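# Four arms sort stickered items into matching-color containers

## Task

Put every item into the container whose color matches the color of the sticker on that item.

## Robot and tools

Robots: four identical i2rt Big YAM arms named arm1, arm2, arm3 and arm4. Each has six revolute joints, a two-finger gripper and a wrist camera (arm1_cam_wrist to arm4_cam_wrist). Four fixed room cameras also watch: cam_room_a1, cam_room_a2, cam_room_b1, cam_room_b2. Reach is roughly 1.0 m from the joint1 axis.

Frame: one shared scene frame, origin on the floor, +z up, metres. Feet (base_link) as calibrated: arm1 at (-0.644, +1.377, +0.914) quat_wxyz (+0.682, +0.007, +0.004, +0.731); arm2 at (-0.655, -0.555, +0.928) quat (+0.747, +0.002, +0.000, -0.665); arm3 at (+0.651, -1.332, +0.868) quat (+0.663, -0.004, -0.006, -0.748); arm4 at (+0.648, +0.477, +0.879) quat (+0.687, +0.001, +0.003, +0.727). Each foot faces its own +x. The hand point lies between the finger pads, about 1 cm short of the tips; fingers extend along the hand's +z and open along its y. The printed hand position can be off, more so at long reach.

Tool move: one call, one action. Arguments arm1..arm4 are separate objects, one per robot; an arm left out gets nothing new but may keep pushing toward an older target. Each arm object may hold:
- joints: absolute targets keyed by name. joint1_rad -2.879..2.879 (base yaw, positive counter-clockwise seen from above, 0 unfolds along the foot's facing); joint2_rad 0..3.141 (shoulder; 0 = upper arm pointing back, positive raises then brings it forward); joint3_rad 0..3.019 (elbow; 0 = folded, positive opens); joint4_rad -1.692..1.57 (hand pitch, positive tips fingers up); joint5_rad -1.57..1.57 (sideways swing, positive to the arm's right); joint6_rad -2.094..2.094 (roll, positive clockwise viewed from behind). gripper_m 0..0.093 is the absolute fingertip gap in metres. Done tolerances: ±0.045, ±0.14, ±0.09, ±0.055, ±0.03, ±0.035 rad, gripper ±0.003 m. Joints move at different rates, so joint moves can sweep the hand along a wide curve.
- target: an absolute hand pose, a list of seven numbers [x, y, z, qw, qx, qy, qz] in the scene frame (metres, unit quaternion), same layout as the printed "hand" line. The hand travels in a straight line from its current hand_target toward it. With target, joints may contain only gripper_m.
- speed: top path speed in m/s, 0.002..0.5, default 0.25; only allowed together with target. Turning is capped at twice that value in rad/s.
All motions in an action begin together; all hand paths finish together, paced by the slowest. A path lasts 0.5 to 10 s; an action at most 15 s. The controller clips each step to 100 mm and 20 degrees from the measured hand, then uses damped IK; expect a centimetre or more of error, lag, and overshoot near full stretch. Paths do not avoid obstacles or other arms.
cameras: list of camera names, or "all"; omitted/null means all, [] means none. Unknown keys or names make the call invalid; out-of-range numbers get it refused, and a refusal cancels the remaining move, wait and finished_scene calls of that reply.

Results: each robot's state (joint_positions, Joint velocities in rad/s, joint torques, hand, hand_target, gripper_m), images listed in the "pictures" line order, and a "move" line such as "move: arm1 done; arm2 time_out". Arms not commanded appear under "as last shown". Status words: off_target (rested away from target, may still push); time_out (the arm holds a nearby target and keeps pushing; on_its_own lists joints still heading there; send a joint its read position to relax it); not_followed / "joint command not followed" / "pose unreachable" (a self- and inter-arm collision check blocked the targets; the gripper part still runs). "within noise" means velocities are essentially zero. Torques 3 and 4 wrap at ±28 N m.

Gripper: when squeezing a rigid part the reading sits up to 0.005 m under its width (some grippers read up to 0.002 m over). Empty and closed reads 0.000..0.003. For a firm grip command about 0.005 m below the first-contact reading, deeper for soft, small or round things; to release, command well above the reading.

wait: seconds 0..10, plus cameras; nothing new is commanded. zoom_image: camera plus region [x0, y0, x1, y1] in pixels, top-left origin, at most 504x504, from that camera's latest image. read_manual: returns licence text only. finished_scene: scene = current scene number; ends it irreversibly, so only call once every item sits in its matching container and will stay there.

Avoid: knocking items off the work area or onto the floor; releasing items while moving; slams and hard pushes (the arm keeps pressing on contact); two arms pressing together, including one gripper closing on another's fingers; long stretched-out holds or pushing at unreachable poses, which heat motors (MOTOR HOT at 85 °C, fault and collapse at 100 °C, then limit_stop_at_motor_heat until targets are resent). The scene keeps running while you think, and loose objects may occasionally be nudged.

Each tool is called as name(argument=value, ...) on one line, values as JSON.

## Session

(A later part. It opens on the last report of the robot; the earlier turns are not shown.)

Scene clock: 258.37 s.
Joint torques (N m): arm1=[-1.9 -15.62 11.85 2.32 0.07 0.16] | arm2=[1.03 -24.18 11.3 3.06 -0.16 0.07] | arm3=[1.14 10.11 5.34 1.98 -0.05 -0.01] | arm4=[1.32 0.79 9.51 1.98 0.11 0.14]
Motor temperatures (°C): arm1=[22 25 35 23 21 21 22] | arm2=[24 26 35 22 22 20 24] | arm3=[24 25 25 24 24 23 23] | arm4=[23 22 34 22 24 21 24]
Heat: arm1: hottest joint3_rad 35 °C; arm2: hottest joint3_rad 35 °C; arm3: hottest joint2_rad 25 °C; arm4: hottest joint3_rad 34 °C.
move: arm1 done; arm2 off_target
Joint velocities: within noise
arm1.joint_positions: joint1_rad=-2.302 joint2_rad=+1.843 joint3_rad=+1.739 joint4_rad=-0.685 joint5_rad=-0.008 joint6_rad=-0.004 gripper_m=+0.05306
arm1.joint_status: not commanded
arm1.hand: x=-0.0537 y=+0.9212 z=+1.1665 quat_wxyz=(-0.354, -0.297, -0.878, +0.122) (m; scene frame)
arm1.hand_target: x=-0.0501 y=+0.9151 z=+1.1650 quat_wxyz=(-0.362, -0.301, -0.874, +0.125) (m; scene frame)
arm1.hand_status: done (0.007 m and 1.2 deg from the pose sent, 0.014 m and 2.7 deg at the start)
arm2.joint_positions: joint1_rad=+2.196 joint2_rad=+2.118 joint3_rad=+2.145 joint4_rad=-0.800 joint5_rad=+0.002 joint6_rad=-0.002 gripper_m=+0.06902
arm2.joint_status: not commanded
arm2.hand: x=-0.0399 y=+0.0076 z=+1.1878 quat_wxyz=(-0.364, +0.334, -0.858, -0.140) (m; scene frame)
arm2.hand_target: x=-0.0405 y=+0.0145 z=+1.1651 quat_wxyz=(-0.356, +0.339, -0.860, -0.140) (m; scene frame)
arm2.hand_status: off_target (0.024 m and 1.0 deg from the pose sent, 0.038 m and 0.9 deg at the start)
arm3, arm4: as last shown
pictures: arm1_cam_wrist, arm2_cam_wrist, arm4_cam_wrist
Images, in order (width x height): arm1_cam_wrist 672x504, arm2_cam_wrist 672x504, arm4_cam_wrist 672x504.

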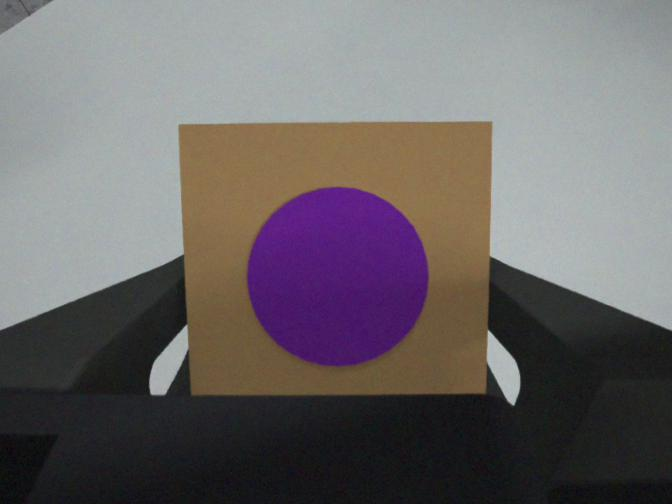

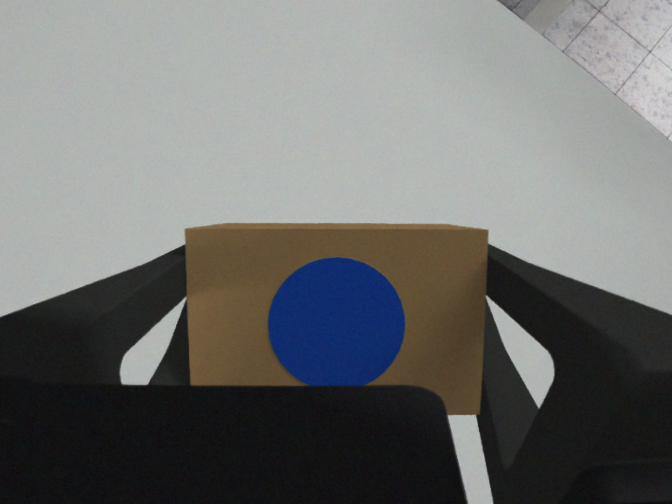

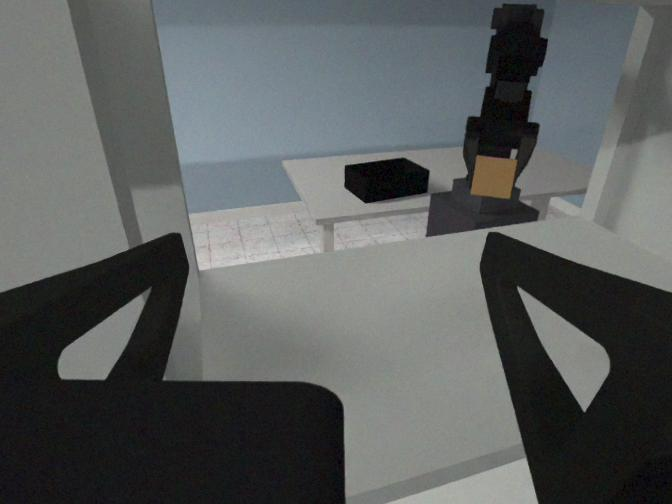

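move(cameras=["cam_room_a1","cam_room_a2","cam_room_b1","cam_room_b2"])

zoom_image(camera="cam_room_b2", region=[220, 120, 540, 300])

zoom_image(camera="cam_room_a2", region=[80, 120, 400, 300])

zoom_image(camera="cam_room_a1", region=[380, 60, 672, 280])

zoom_image(camera="cam_room_b1", region=[0, 100, 320, 280])

Scene clock: 270.77 s.
Joint torques (N m): arm1=[-2.49 -15.91 11.88 2.47 0.13 0.11] | arm2=[1.26 -24.18 11.32 3.06 -0.16 0.07] | arm3=[1.14 10.23 5.33 1.92 -0.05 -0.01] | arm4=[1.14 0.91 9.58 1.83 0.1 0.16]
Motor temperatures (°C): arm1=[22 25 35 23 21 21 22] | arm2=[24 26 35 23 22 20 24] | arm3=[24 25 25 24 24 23 23] | arm4=[23 22 35 22 24 21 24]
Heat: arm1: hottest joint3_rad 35 °C; arm2: hottest joint3_rad 35 °C; arm3: hottest joint2_rad 25 °C; arm4: hottest joint3_rad 35 °C.
Joint velocities: within noise
arm1.joint_positions: joint1_rad=-2.302 joint2_rad=+1.843 joint3_rad=+1.739 joint4_rad=-0.685 joint5_rad=-0.008 joint6_rad=-0.004 gripper_m=+0.05306
arm1.joint_status: not commanded
arm1.hand: x=-0.0537 y=+0.9212 z=+1.1665 quat_wxyz=(-0.354, -0.297, -0.878, +0.122) (m; scene frame)
arm1.hand_target: x=-0.0501 y=+0.9151 z=+1.1650 quat_wxyz=(-0.362, -0.301, -0.874, +0.125) (m; scene frame)
arm1.hand_status: done (0.007 m and 1.2 deg from the pose sent, 0.014 m and 2.7 deg at the start)
arm2.joint_positions: joint1_rad=+2.196 joint2_rad=+2.118 joint3_rad=+2.145 joint4_rad=-0.800 joint5_rad=+0.002 joint6_rad=-0.002 gripper_m=+0.06902
arm2.joint_status: not commanded
arm2.hand: x=-0.0399 y=+0.0076 z=+1.1878 quat_wxyz=(-0.364, +0.334, -0.858, -0.140) (m; scene frame)
arm2.hand_target: x=-0.0405 y=+0.0145 z=+1.1651 quat_wxyz=(-0.356, +0.339, -0.860, -0.140) (m; scene frame)
arm2.hand_status: off_target (0.024 m and 1.0 deg from the pose sent, 0.038 m and 0.9 deg at the start)
arm3.joint_positions: joint1_rad=+0.075 joint2_rad=+0.276 joint3_rad=+1.523 joint4_rad=-1.599 joint5_rad=-0.185 joint6_rad=-0.597 gripper_m=+0.09396
arm3.joint_status: not commanded
arm3.hand: x=+0.6803 y=-1.3506 z=+1.4452 quat_wxyz=(-0.326, -0.350, -0.735, +0.481) (m; scene frame)
arm3.hand_target: x=+0.6804 y=-1.3484 z=+1.4507 quat_wxyz=(-0.328, -0.347, -0.731, +0.487) (m; scene frame)
arm3.hand_status: not commanded
arm4.joint_positions: joint1_rad=+1.197 joint2_rad=+0.447 joint3_rad=+0.602 joint4_rad=-0.013 joint5_rad=-0.001 joint6_rad=-0.011 gripper_m=+0.09407
arm4.joint_status: not commanded
arm4.hand: x=+0.3361 y=+0.5824 z=+1.3296 quat_wxyz=(-0.122, +0.646, -0.101, -0.747) (m; scene frame)
arm4.hand_target: x=+0.3351 y=+0.5818 z=+1.3305 quat_wxyz=(-0.117, +0.642, -0.104, -0.750) (m; scene frame)
arm4.hand_status: not commanded
pictures: cam_room_a1, cam_room_a2, cam_room_b1, cam_room_b2
Images, in order (width x height): cam_room_a1 672x504, cam_room_a2 672x504, cam_room_b1 672x504, cam_room_b2 672x504.

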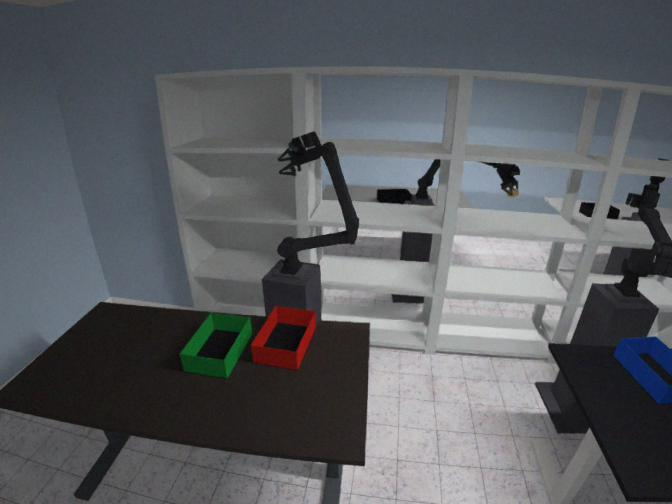

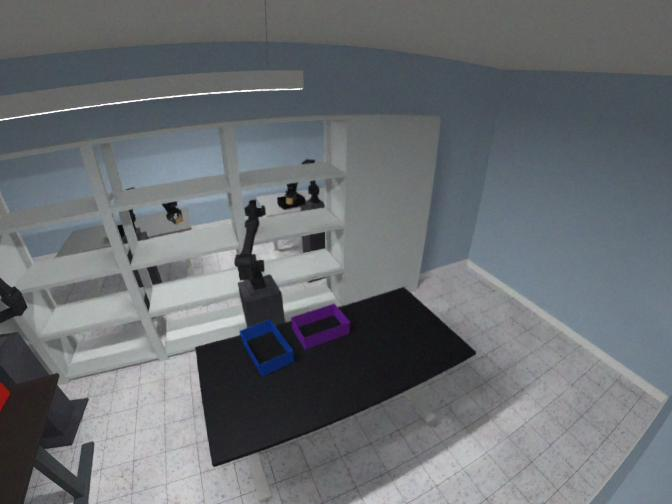

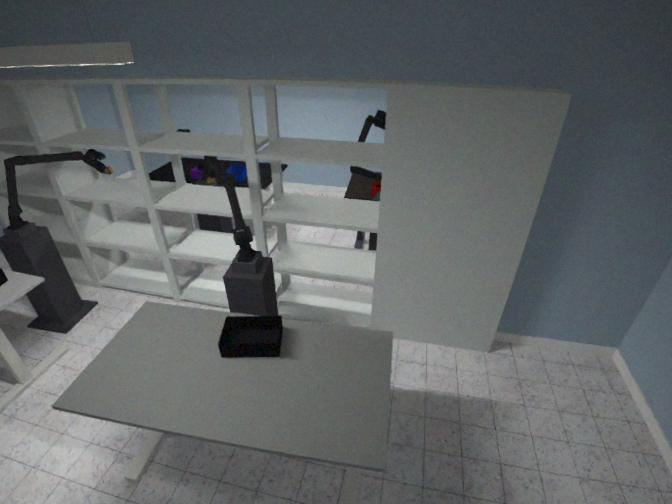

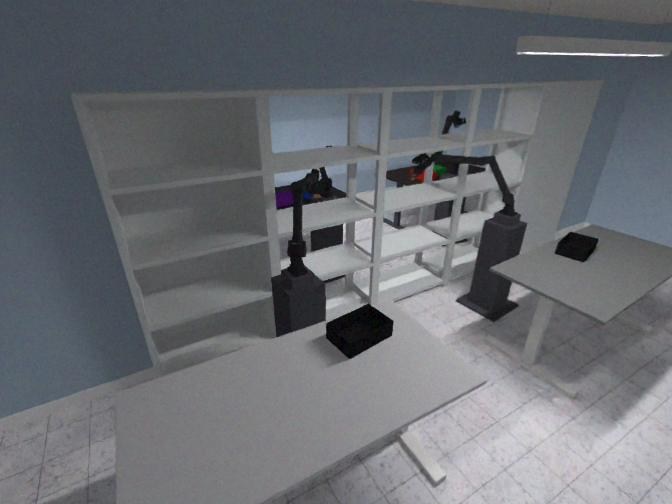

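Scaled by 1.575.

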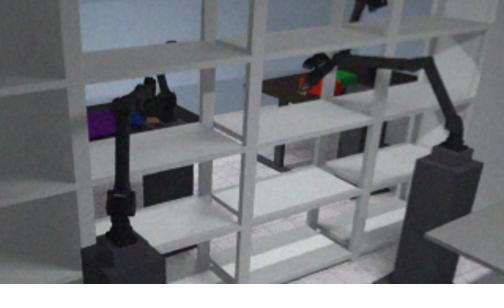

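Scaled by 1.575.

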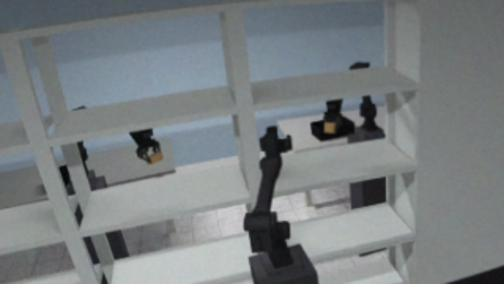

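Scaled by 1.726.

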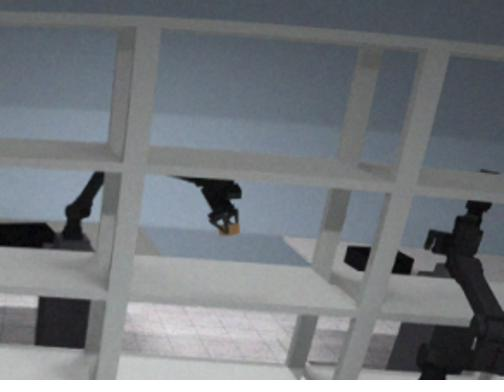

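Scaled by 1.575.

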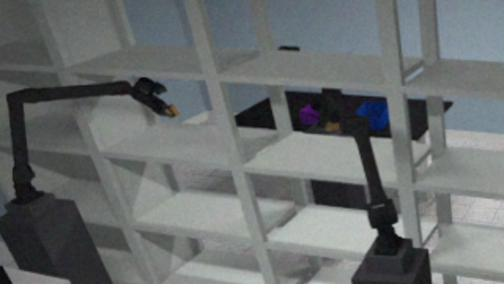

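move(arm1={"target":[-0.05,0.915,1.12,0.3618,0.3008,0.8736,-0.1246],"speed":0.06}, arm2={"target":[-0.04,0.005,1.11,0.3561,-0.3386,0.8596,0.1403],"speed":0.06}, cameras=["arm1_cam_wrist","arm2_cam_wrist","arm4_cam_wrist","cam_room_a1"])

zoom_image(camera="cam_room_a1", region=[420, 120, 672, 280])

Scene clock: 277.57 s.
Joint torques (N m): arm1=[-2.32 -16.79 12.05 2.48 0.1 0.1] | arm2=[0.32 -24.53 11.36 3.06 -0.18 -0.01] | arm3=[1.2 10.05 5.33 1.95 -0.04 -0.02] | arm4=[0.32 0.73 9.51 1.85 0.1 0.13]
Motor temperatures (°C): arm1=[22 26 35 23 21 21 22] | arm2=[24 26 35 23 22 20 24] | arm3=[24 25 25 24 24 23 23] | arm4=[23 22 35 22 24 21 24]
Heat: arm1: hottest joint3_rad 35 °C; arm2: hottest joint3_rad 35 °C; arm3: hottest joint2_rad 25 °C; arm4: hottest joint3_rad 35 °C.
move: arm1 done; arm2 off_target
Joint velocities: within noise
arm1.joint_positions: joint1_rad=-2.302 joint2_rad=+1.867 joint3_rad=+1.649 joint4_rad=-0.576 joint5_rad=-0.008 joint6_rad=-0.003 gripper_m=+0.05306
arm1.joint_status: not commanded
arm1.hand: x=-0.0540 y=+0.9209 z=+1.1188 quat_wxyz=(-0.352, -0.297, -0.879, +0.121) (m; scene frame)
arm1.hand_target: x=-0.0502 y=+0.9151 z=+1.1202 quat_wxyz=(-0.362, -0.301, -0.874, +0.125) (m; scene frame)
arm1.hand_status: done (0.007 m and 1.4 deg from the pose sent, 0.047 m and 1.2 deg at the start)
arm2.joint_positions: joint1_rad=+2.196 joint2_rad=+2.118 joint3_rad=+1.988 joint4_rad=-0.651 joint5_rad=-0.005 joint6_rad=-0.002 gripper_m=+0.06902
arm2.joint_status: not commanded
arm2.hand: x=-0.0440 y=+0.0056 z=+1.1264 quat_wxyz=(-0.359, +0.336, -0.859, -0.142) (m; scene frame)
arm2.hand_target: x=-0.0403 y=+0.0047 z=+1.1099 quat_wxyz=(-0.356, +0.339, -0.860, -0.140) (m; scene frame)
arm2.hand_status: off_target (0.017 m and 0.5 deg from the pose sent, 0.078 m and 1.0 deg at the start)
arm3, arm4: as last shown
pictures: arm1_cam_wrist, arm2_cam_wrist, arm4_cam_wrist, cam_room_a1
Images, in order (width x height): arm1_cam_wrist 672x504, arm2_cam_wrist 672x504, arm4_cam_wrist 672x504, cam_room_a1 672x504.

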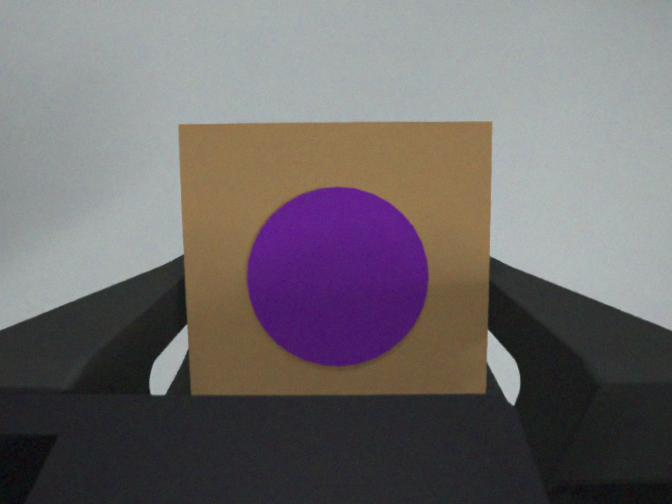

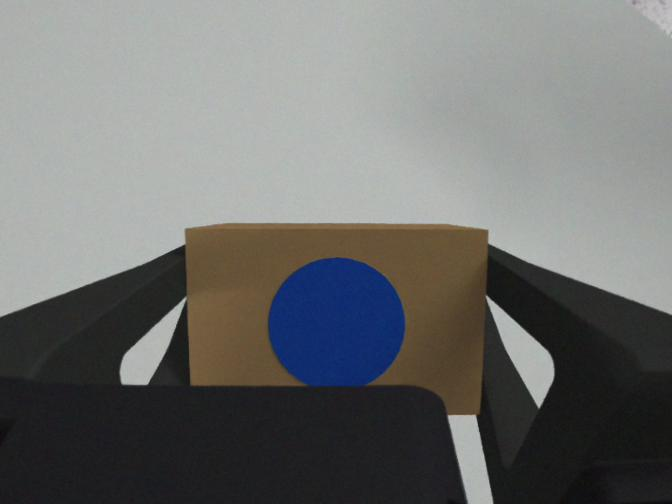

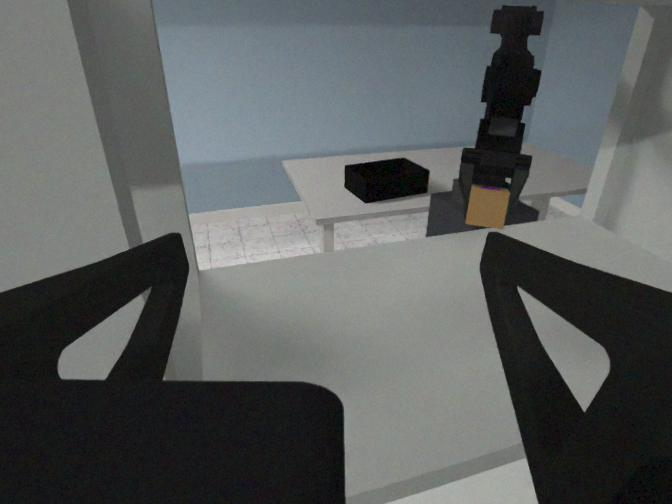

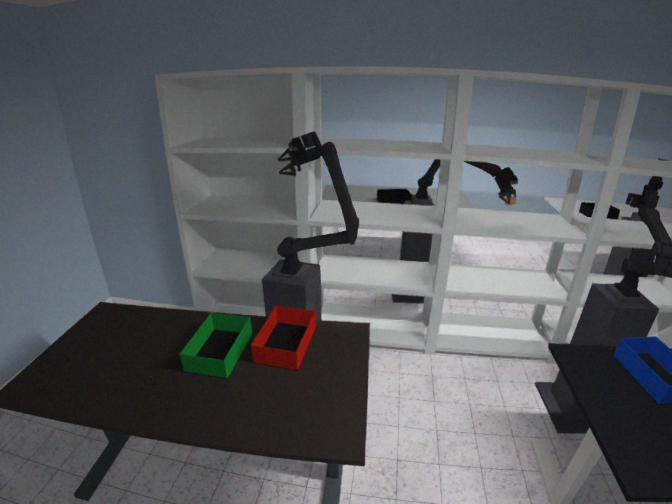

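Scaled by 2.000.

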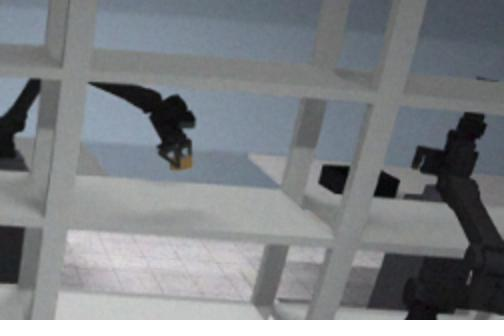

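move(arm1={"target":[-0.05,0.915,1.07,0.3618,0.3008,0.8736,-0.1246],"speed":0.06}, arm2={"target":[-0.04,0.005,1.06,0.3561,-0.3386,0.8596,0.1403],"speed":0.06}, cameras=["arm1_cam_wrist","arm2_cam_wrist","arm4_cam_wrist","cam_room_a1"])

zoom_image(camera="cam_room_a1", region=[420, 120, 672, 280])

Scene clock: 285.50 s.
Joint torques (N m): arm1=[-1.61 -17.08 11.49 2.32 0.05 0.12] | arm2=[0.38 -22.71 11.07 3.12 -0.17 0] | arm3=[1.2 9.99 5.37 1.92 -0.05 -0.01] | arm4=[1.08 0.56 9.68 1.94 0.11 0.12]
Motor temperatures (°C): arm1=[22 26 34 24 21 21 22] | arm2=[24 26 34 23 22 20 25] | arm3=[24 25 25 24 24 23 23] | arm4=[23 22 35 22 24 21 24]
Heat: arm1: hottest joint3_rad 34 °C; arm2: hottest joint3_rad 34 °C; arm3: hottest joint2_rad 25 °C; arm4: hottest joint3_rad 35 °C.
move: arm1 done; arm2 off_target
Joint velocities: within noise
arm1.joint_positions: joint1_rad=-2.302 joint2_rad=+1.907 joint3_rad=+1.571 joint4_rad=-0.459 joint5_rad=-0.008 joint6_rad=-0.003 gripper_m=+0.05306
arm1.joint_status: not commanded
arm1.hand: x=-0.0542 y=+0.9204 z=+1.0679 quat_wxyz=(-0.352, -0.298, -0.879, +0.121) (m; scene frame)
arm1.hand_target: x=-0.0501 y=+0.9151 z=+1.0701 quat_wxyz=(-0.362, -0.301, -0.874, +0.125) (m; scene frame)
arm1.hand_status: done (0.007 m and 1.4 deg from the pose sent, 0.049 m and 1.4 deg at the start)
arm2.joint_positions: joint1_rad=+2.196 joint2_rad=+2.126 joint3_rad=+1.904 joint4_rad=-0.539 joint5_rad=-0.005 joint6_rad=-0.002 gripper_m=+0.06902
arm2.joint_status: not commanded
arm2.hand: x=-0.0442 y=+0.0055 z=+1.0937 quat_wxyz=(-0.368, +0.335, -0.855, -0.146) (m; scene frame)
arm2.hand_target: x=-0.0411 y=+0.0040 z=+1.0604 quat_wxyz=(-0.356, +0.339, -0.860, -0.140) (m; scene frame)
arm2.hand_status: off_target (0.034 m and 1.6 deg from the pose sent, 0.067 m and 0.5 deg at the start)
arm3, arm4: as last shown
pictures: arm1_cam_wrist, arm2_cam_wrist, arm4_cam_wrist, cam_room_a1
Images, in order (width x height): arm1_cam_wrist 672x504, arm2_cam_wrist 672x504, arm4_cam_wrist 672x504, cam_room_a1 672x504.

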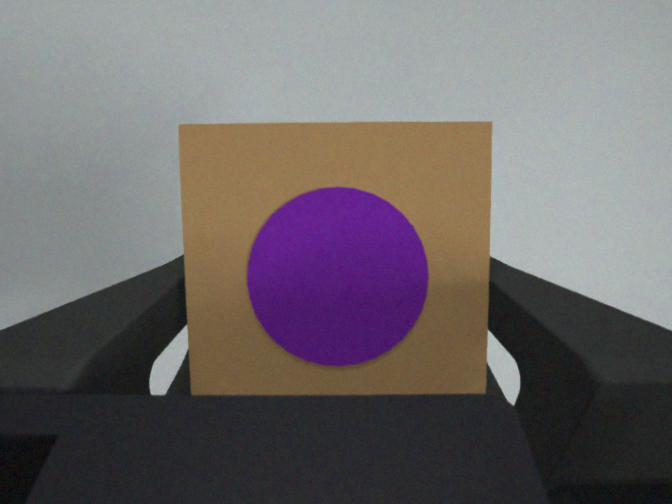

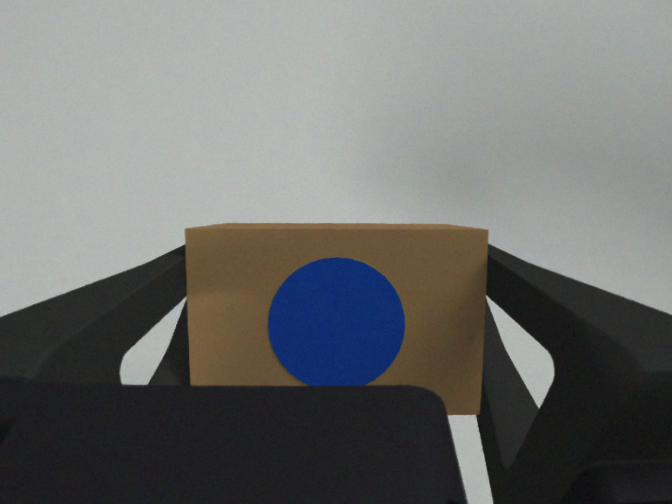

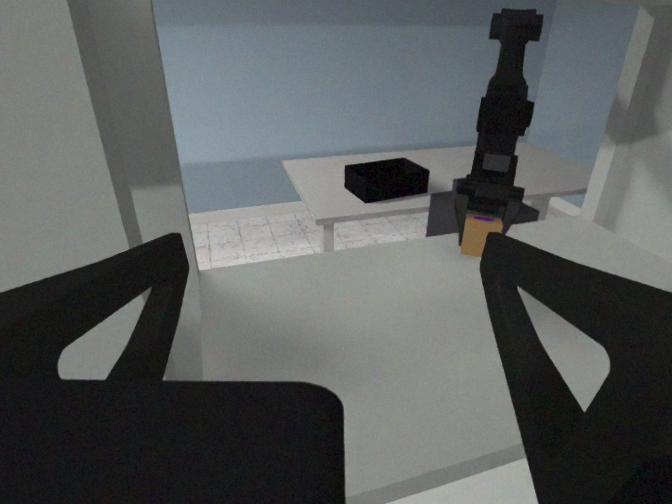

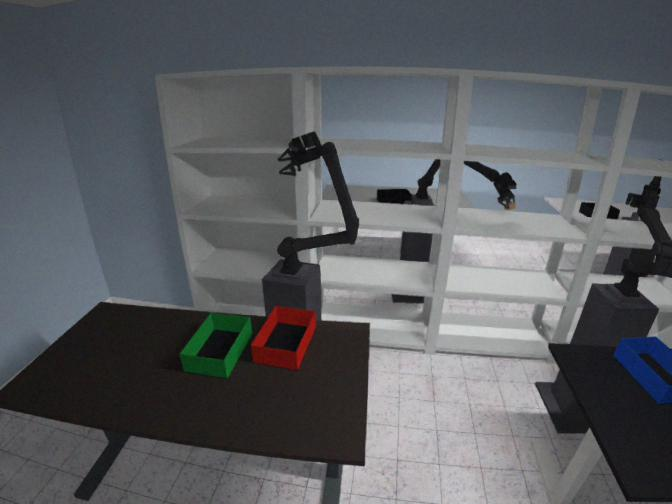

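Scaled by 2.000.

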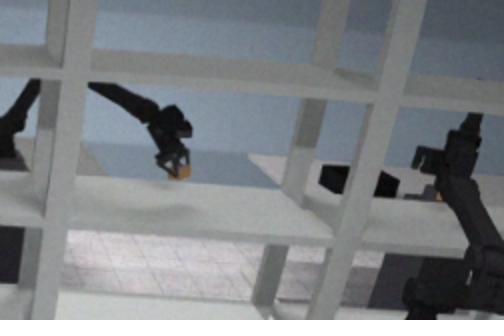

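move(arm1={"target":[-0.05,0.915,1.055,0.2447,0.3145,0.9133,-0.0843],"speed":0.06}, arm2={"target":[-0.04,0.005,1.045,0.2408,-0.354,0.8987,0.0949],"speed":0.06}, cameras=["arm1_cam_wrist","arm2_cam_wrist","arm4_cam_wrist","cam_room_a1"])

zoom_image(camera="cam_room_a1", region=[460, 150, 592, 240])

Scene clock: 293.20 s.
Joint torques (N m): arm1=[-2.43 -18.08 17.05 0.87 0.01 0.06] | arm2=[0.38 -23.94 17.55 1.31 -0.03 -0.03] | arm3=[1.26 10.05 5.34 1.96 -0.05 0] | arm4=[0.5 0.62 9.63 1.91 0.11 0.15]
Motor temperatures (°C): arm1=[22 26 35 23 21 21 23] | arm2=[24 27 35 23 22 20 25] | arm3=[24 25 25 24 24 23 23] | arm4=[23 22 35 22 24 21 24]
Heat: arm1: hottest joint3_rad 35 °C; arm2: hottest joint3_rad 35 °C; arm3: hottest joint2_rad 25 °C; arm4: hottest joint3_rad 35 °C.
move: arm1 off_target; arm2 off_target
Joint velocities: within noise
arm1.joint_positions: joint1_rad=-2.302 joint2_rad=+2.011 joint3_rad=+1.748 joint4_rad=-0.816 joint5_rad=-0.008 joint6_rad=-0.003 gripper_m=+0.05306
arm1.joint_status: not commanded
arm1.hand: x=-0.0659 y=+0.9292 z=+1.0317 quat_wxyz=(-0.224, -0.313, -0.920, +0.077) (m; scene frame)
arm1.hand_target: x=-0.0515 y=+0.9162 z=+1.0555 quat_wxyz=(-0.245, -0.314, -0.913, +0.085) (m; scene frame)
arm1.hand_status: off_target (0.032 m and 2.7 deg from the pose sent, 0.015 m and 13.7 deg at the start)
arm2.joint_positions: joint1_rad=+2.196 joint2_rad=+2.272 joint3_rad=+2.152 joint4_rad=-0.942 joint5_rad=-0.005 joint6_rad=-0.002 gripper_m=+0.06902
arm2.joint_status: not commanded
arm2.hand: x=-0.0534 y=-0.0030 z=+1.0463 quat_wxyz=(-0.235, +0.352, -0.901, -0.094) (m; scene frame)
arm2.hand_target: x=-0.0409 y=+0.0041 z=+1.0450 quat_wxyz=(-0.242, +0.354, -0.898, -0.095) (m; scene frame)
arm2.hand_status: off_target (0.016 m and 0.7 deg from the pose sent, 0.049 m and 16.6 deg at the start)
arm3, arm4: as last shown
pictures: arm1_cam_wrist, arm2_cam_wrist, arm4_cam_wrist, cam_room_a1
Images, in order (width x height): arm1_cam_wrist 672x504, arm2_cam_wrist 672x504, arm4_cam_wrist 672x504, cam_room_a1 672x504.

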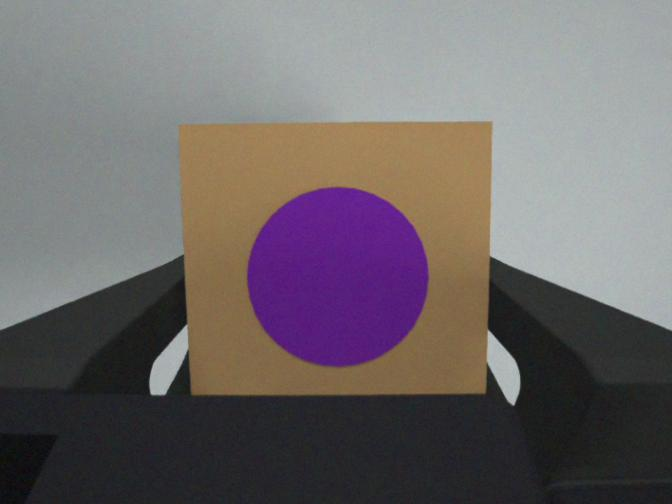

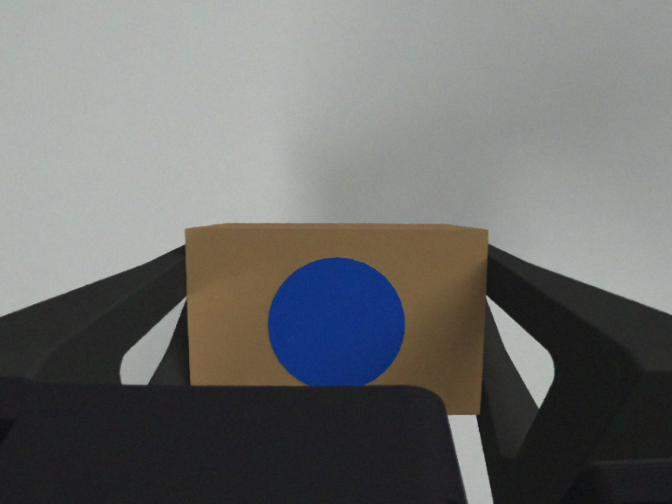

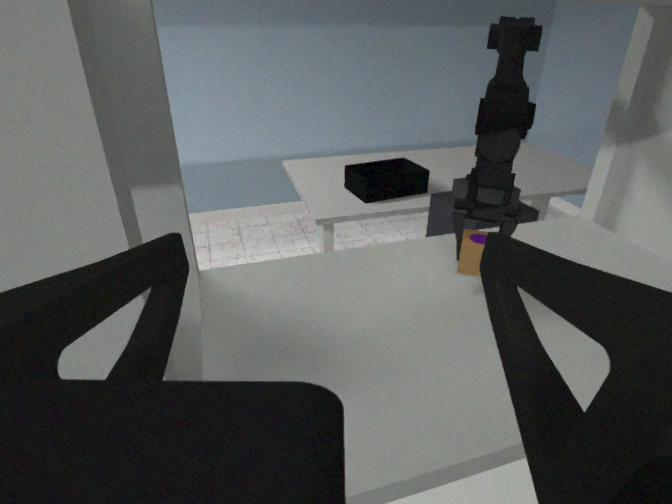

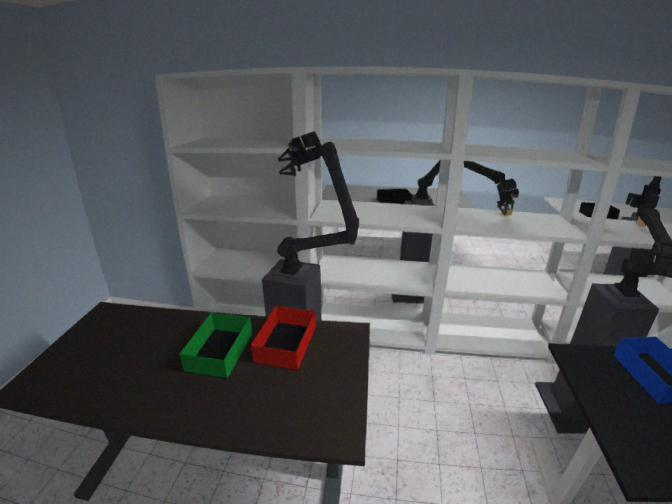

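Scaled by 3.818.

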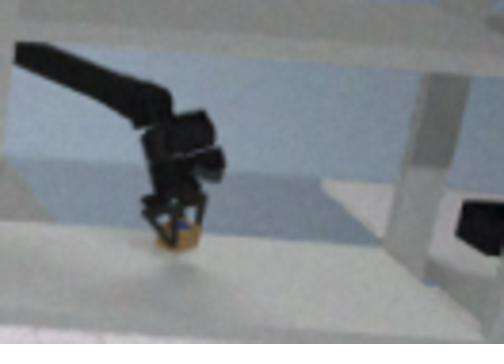

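move(arm1={"target":[-0.055,0.915,1.035,0.2447,0.3145,0.9133,-0.0843],"speed":0.05}, arm2={"target":[-0.04,0.005,1.015,0.2408,-0.354,0.8987,0.0949],"speed":0.05}, cameras=["arm4_cam_wrist","cam_room_a1"])

zoom_image(camera="cam_room_a1", region=[460, 150, 592, 240])

zoom_image(camera="arm4_cam_wrist", region=[400, 180, 600, 320])

Scene clock: 299.53 s.
Joint torques (N m): arm1=[-2.67 -17.38 13.26 1.81 -0.05 0.04] | arm2=[0.44 -24.35 13.34 2.54 -0.02 -0.03] | arm3=[1.26 9.93 5.33 1.95 -0.04 -0.01] | arm4=[0.67 0.62 9.46 2 0.09 0.14]
Motor temperatures (°C): arm1=[22 26 36 23 21 21 23] | arm2=[24 27 34 23 22 20 25] | arm3=[24 25 25 24 24 23 23] | arm4=[23 22 35 22 24 21 24]
Heat: arm1: hottest joint3_rad 36 °C; arm2: hottest joint3_rad 34 °C; arm3: hottest joint2_rad 25 °C; arm4: hottest joint3_rad 35 °C.
move: arm1 off_target; arm2 off_target
Joint velocities: within noise
arm1.joint_positions: joint1_rad=-2.302 joint2_rad=+2.019 joint3_rad=+1.748 joint4_rad=-0.798 joint5_rad=-0.008 joint6_rad=-0.003 gripper_m=+0.05306
arm1.joint_status: not commanded
arm1.hand: x=-0.0628 y=+0.9268 z=+1.0281 quat_wxyz=(-0.228, -0.312, -0.919, +0.079) (m; scene frame)
arm1.hand_target: x=-0.0555 y=+0.9153 z=+1.0352 quat_wxyz=(-0.245, -0.314, -0.913, +0.084) (m; scene frame)
arm1.hand_status: off_target (0.016 m and 2.1 deg from the pose sent, 0.018 m and 2.7 deg at the start)
arm2.joint_positions: joint1_rad=+2.196 joint2_rad=+2.289 joint3_rad=+2.152 joint4_rad=-0.909 joint5_rad=-0.005 joint6_rad=-0.002 gripper_m=+0.06902
arm2.joint_status: not commanded
arm2.hand: x=-0.0485 y=+0.0016 z=+1.0369 quat_wxyz=(-0.242, +0.351, -0.899, -0.097) (m; scene frame)
arm2.hand_target: x=-0.0409 y=+0.0041 z=+1.0152 quat_wxyz=(-0.241, +0.354, -0.899, -0.095) (m; scene frame)
arm2.hand_status: off_target (0.024 m and 0.4 deg from the pose sent, 0.035 m and 0.7 deg at the start)
arm3, arm4: as last shown
pictures: arm4_cam_wrist, cam_room_a1
Images, in order (width x height): arm4_cam_wrist 672x504, cam_room_a1 672x504.

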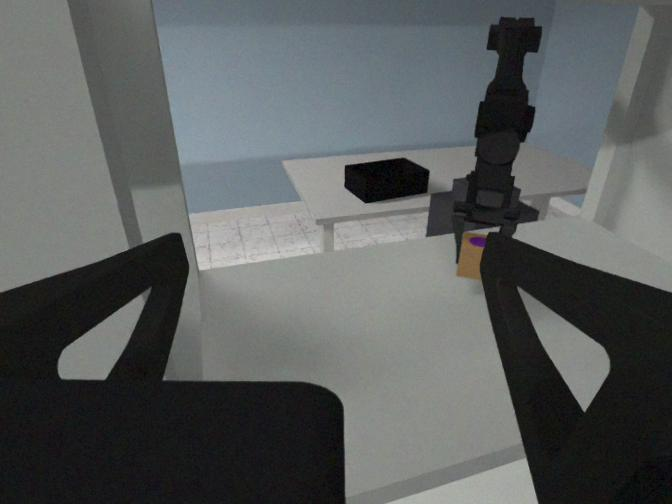

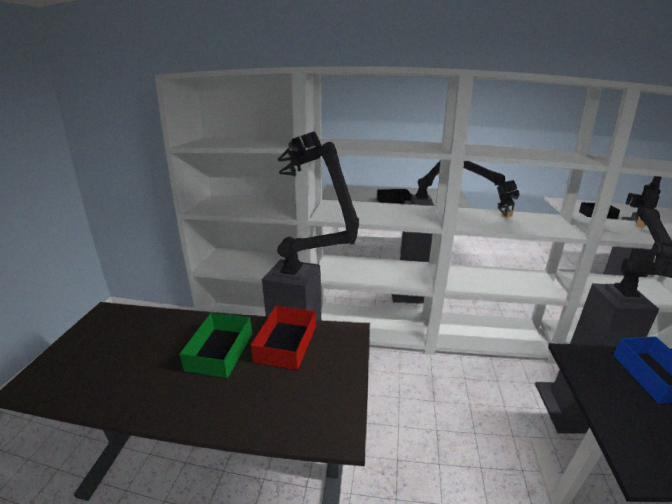

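Scaled by 3.818.

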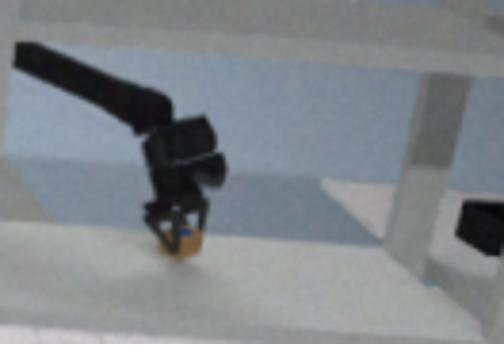

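Scaled by 2.520.

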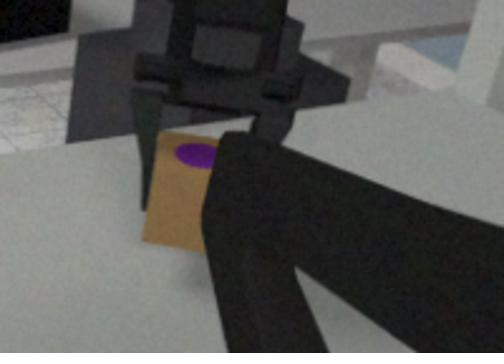

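move(arm1={"target":[-0.055,0.915,1.012,0.2447,0.3145,0.9133,-0.0843],"speed":0.05}, arm2={"target":[-0.04,0.005,0.995,0.2408,-0.354,0.8987,0.0949],"speed":0.05}, cameras=["arm4_cam_wrist","cam_room_a1"])

zoom_image(camera="cam_room_a1", region=[460, 150, 592, 240])

zoom_image(camera="arm4_cam_wrist", region=[400, 180, 600, 320])

Scene clock: 305.47 s.
Joint torques (N m): arm1=[-2.37 -18.78 11.36 2 0 0.03] | arm2=[0.32 -24.41 10.71 2.61 -0.03 -0.02] | arm3=[1.26 9.99 5.34 1.96 -0.04 -0.01] | arm4=[0.97 1.32 9.46 1.83 0.11 0.14]
Motor temperatures (°C): arm1=[22 26 36 23 21 21 23] | arm2=[24 28 34 23 22 20 25] | arm3=[24 25 25 24 24 23 23] | arm4=[23 22 35 22 24 21 24]
Heat: arm1: hottest joint3_rad 36 °C; arm2: hottest joint3_rad 34 °C; arm3: hottest joint2_rad 25 °C; arm4: hottest joint3_rad 35 °C.
move: arm1 done; arm2 off_target
Joint velocities: within noise
arm1.joint_positions: joint1_rad=-2.302 joint2_rad=+2.042 joint3_rad=+1.738 joint4_rad=-0.747 joint5_rad=-0.008 joint6_rad=-0.003 gripper_m=+0.05306
arm1.joint_status: not commanded
arm1.hand: x=-0.0573 y=+0.9224 z=+1.0129 quat_wxyz=(-0.236, -0.312, -0.917, +0.082) (m; scene frame)
arm1.hand_target: x=-0.0551 y=+0.9151 z=+1.0122 quat_wxyz=(-0.245, -0.314, -0.913, +0.084) (m; scene frame)
arm1.hand_status: done (0.008 m and 1.1 deg from the pose sent, 0.021 m and 2.1 deg at the start)
arm2.joint_positions: joint1_rad=+2.196 joint2_rad=+2.299 joint3_rad=+2.152 joint4_rad=-0.866 joint5_rad=-0.005 joint6_rad=-0.002 gripper_m=+0.06902
arm2.joint_status: not commanded
arm2.hand: x=-0.0420 y=+0.0075 z=+1.0343 quat_wxyz=(-0.257, +0.350, -0.895, -0.103) (m; scene frame)
arm2.hand_target: x=-0.0413 y=+0.0038 z=+0.9957 quat_wxyz=(-0.241, +0.354, -0.899, -0.095) (m; scene frame)
arm2.hand_status: off_target (0.039 m and 2.2 deg from the pose sent, 0.043 m and 0.4 deg at the start)
arm3, arm4: as last shown
pictures: arm4_cam_wrist, cam_room_a1
Images, in order (width x height): arm4_cam_wrist 672x504, cam_room_a1 672x504.

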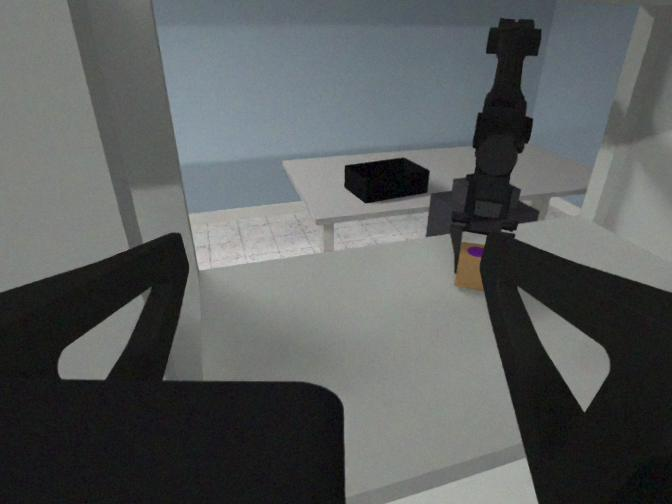

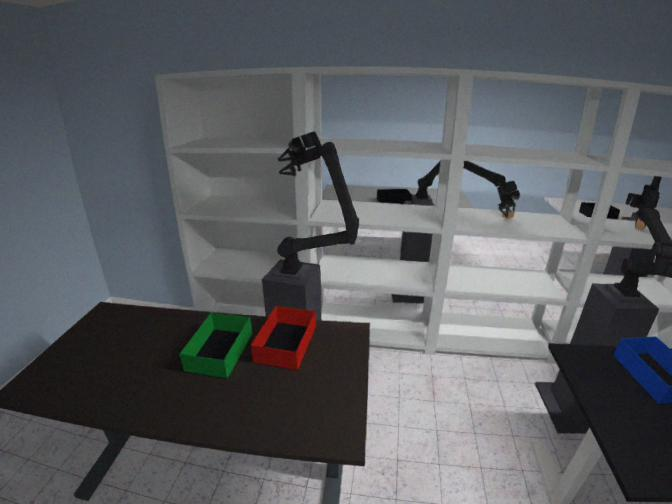

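Scaled by 3.818.

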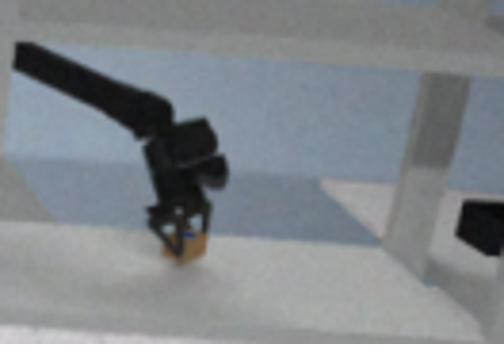

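Scaled by 2.520.

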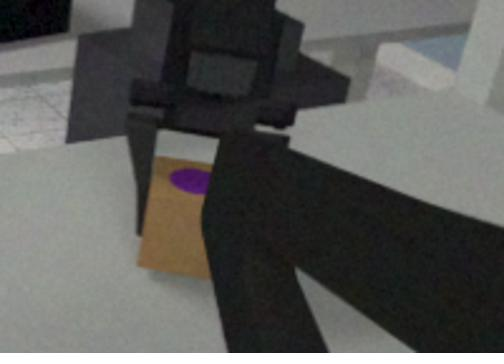

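move(arm1={"target":[-0.055,0.915,0.997,0.2447,0.3145,0.9133,-0.0843],"speed":0.05}, arm2={"target":[-0.04,0.005,0.975,0.2408,-0.354,0.8987,0.0949],"speed":0.05}, cameras=["arm4_cam_wrist","cam_room_a1"])

zoom_image(camera="cam_room_a1", region=[460, 150, 592, 240])

zoom_image(camera="arm4_cam_wrist", region=[400, 180, 600, 320])

Scene clock: 312.43 s.
Joint torques (N m): arm1=[-2.37 -17.67 10.93 1.85 -0.05 0.1] | arm2=[0.32 -24.06 10.55 2.56 -0.06 -0.02] | arm3=[1.26 10.05 5.33 1.95 -0.05 -0.01] | arm4=[1.26 0.5 9.65 1.88 0.13 0.16]
Motor temperatures (°C): arm1=[22 27 36 23 21 21 23] | arm2=[24 28 34 23 22 20 25] | arm3=[24 25 25 24 24 23 23] | arm4=[23 22 35 22 24 21 24]
Heat: arm1: hottest joint3_rad 36 °C; arm2: hottest joint3_rad 34 °C; arm3: hottest joint2_rad 25 °C; arm4: hottest joint3_rad 35 °C.
move: arm1 done; arm2 off_target
Joint velocities: within noise
arm1.joint_positions: joint1_rad=-2.302 joint2_rad=+2.048 joint3_rad=+1.723 joint4_rad=-0.714 joint5_rad=-0.008 joint6_rad=-0.003 gripper_m=+0.05306
arm1.joint_status: not commanded
arm1.hand: x=-0.0558 y=+0.9211 z=+1.0054 quat_wxyz=(-0.242, -0.311, -0.915, +0.084) (m; scene frame)
arm1.hand_target: x=-0.0552 y=+0.9151 z=+0.9970 quat_wxyz=(-0.245, -0.314, -0.913, +0.084) (m; scene frame)
arm1.hand_status: done (0.010 m and 0.6 deg from the pose sent, 0.018 m and 1.1 deg at the start)
arm2.joint_positions: joint1_rad=+2.196 joint2_rad=+2.307 joint3_rad=+2.125 joint4_rad=-0.824 joint5_rad=-0.005 joint6_rad=-0.002 gripper_m=+0.06902
arm2.joint_status: not commanded
arm2.hand: x=-0.0410 y=+0.0084 z=+1.0198 quat_wxyz=(-0.261, +0.349, -0.894, -0.104) (m; scene frame)
arm2.hand_target: x=-0.0416 y=+0.0036 z=+0.9761 quat_wxyz=(-0.241, +0.354, -0.899, -0.095) (m; scene frame)
arm2.hand_status: off_target (0.045 m and 2.6 deg from the pose sent, 0.059 m and 2.2 deg at the start)
arm3, arm4: as last shown
pictures: arm4_cam_wrist, cam_room_a1
Images, in order (width x height): arm4_cam_wrist 672x504, cam_room_a1 672x504.

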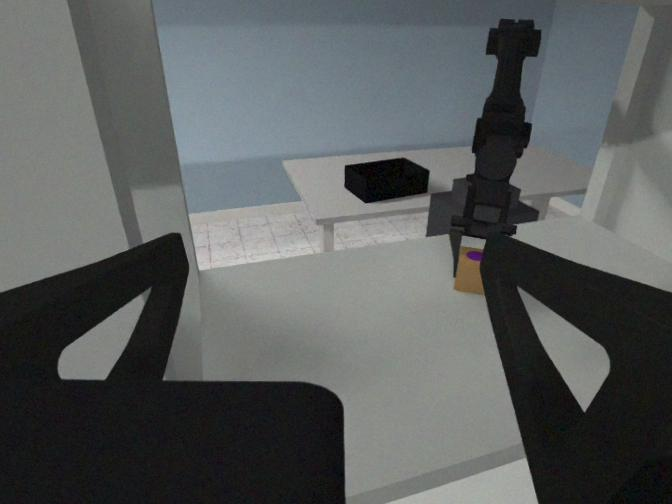

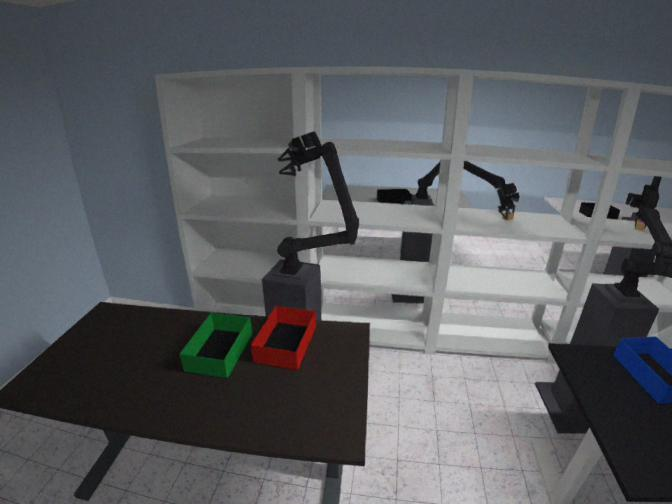

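Scaled by 3.818.

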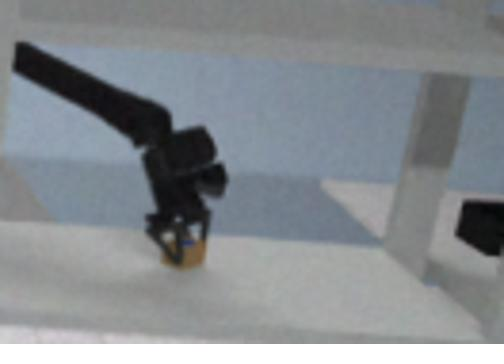

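Scaled by 2.520.

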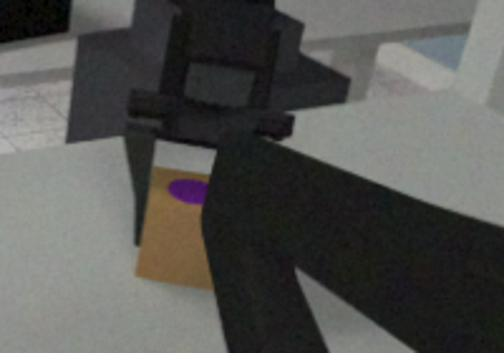

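move(arm1={"target":[-0.055,0.915,0.983,0.2447,0.3145,0.9133,-0.0843],"speed":0.05}, arm2={"target":[-0.04,0.005,0.962,0.2408,-0.354,0.8987,0.0949],"speed":0.05}, cameras=["arm4_cam_wrist","cam_room_a1"])

zoom_image(camera="cam_room_a1", region=[460, 150, 592, 240])

zoom_image(camera="arm4_cam_wrist", region=[400, 180, 600, 320])

Scene clock: 317.83 s.
Joint torques (N m): arm1=[-2.26 -16.5 10.11 2.04 -0.03 0.07] | arm2=[0.32 -23.12 9.66 2.58 -0.06 -0.03] | arm3=[1.38 9.93 5.34 1.92 -0.05 -0.01] | arm4=[1.49 0.73 9.5 1.95 0.11 0.16]
Motor temperatures (°C): arm1=[22 27 36 23 21 21 23] | arm2=[24 29 33 23 22 20 25] | arm3=[24 25 25 24 24 23 23] | arm4=[23 22 35 22 24 21 24]
Heat: arm1: hottest joint3_rad 36 °C; arm2: hottest joint3_rad 33 °C; arm3: hottest joint2_rad 25 °C; arm4: hottest joint3_rad 35 °C.
move: arm1 off_target; arm2 off_target
Joint velocities: within noise
arm1.joint_positions: joint1_rad=-2.302 joint2_rad=+2.048 joint3_rad=+1.714 joint4_rad=-0.684 joint5_rad=-0.008 joint6_rad=-0.003 gripper_m=+0.05306
arm1.joint_status: not commanded
arm1.hand: x=-0.0532 y=+0.9191 z=+1.0047 quat_wxyz=(-0.252, -0.310, -0.913, +0.087) (m; scene frame)
arm1.hand_target: x=-0.0556 y=+0.9155 z=+0.9832 quat_wxyz=(-0.245, -0.314, -0.913, +0.084) (m; scene frame)
arm1.hand_status: off_target (0.022 m and 1.0 deg from the pose sent, 0.023 m and 0.5 deg at the start)
arm2.joint_positions: joint1_rad=+2.196 joint2_rad=+2.307 joint3_rad=+2.117 joint4_rad=-0.796 joint5_rad=-0.005 joint6_rad=-0.002 gripper_m=+0.06902
arm2.joint_status: not commanded
arm2.hand: x=-0.0385 y=+0.0107 z=+1.0192 quat_wxyz=(-0.269, +0.348, -0.891, -0.107) (m; scene frame)
arm2.hand_target: x=-0.0423 y=+0.0029 z=+0.9636 quat_wxyz=(-0.241, +0.354, -0.899, -0.095) (m; scene frame)
arm2.hand_status: off_target (0.057 m and 3.7 deg from the pose sent, 0.058 m and 2.6 deg at the start)
arm3, arm4: as last shown
pictures: arm4_cam_wrist, cam_room_a1
Images, in order (width x height): arm4_cam_wrist 672x504, cam_room_a1 672x504.

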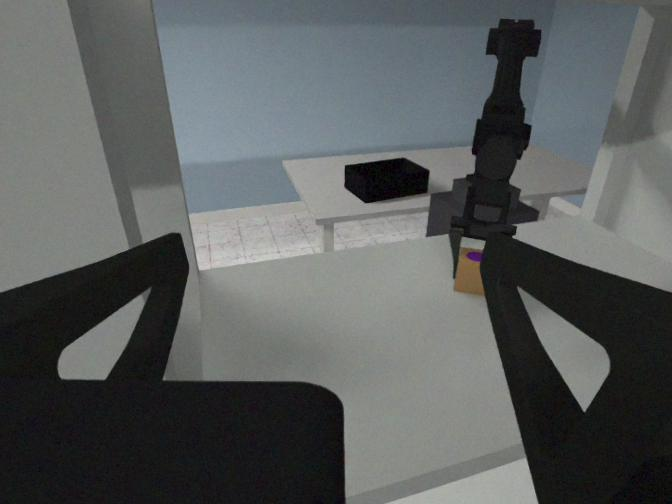

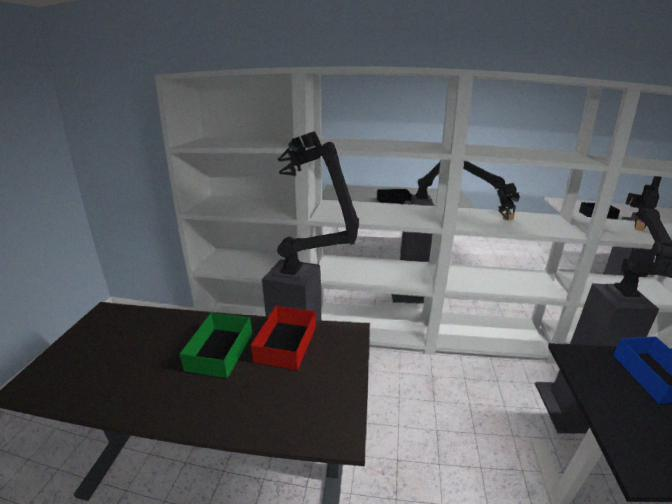

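Scaled by 3.818.

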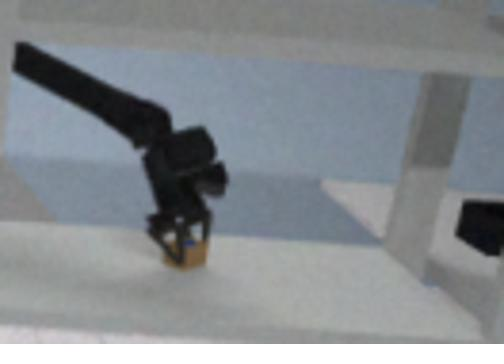

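Scaled by 2.520.

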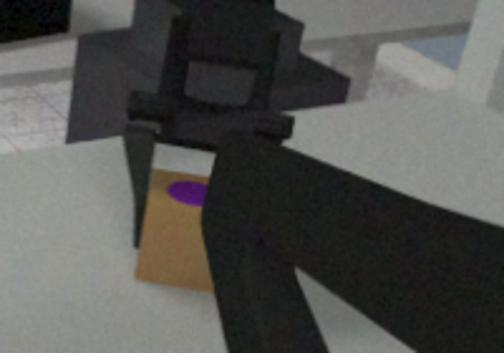

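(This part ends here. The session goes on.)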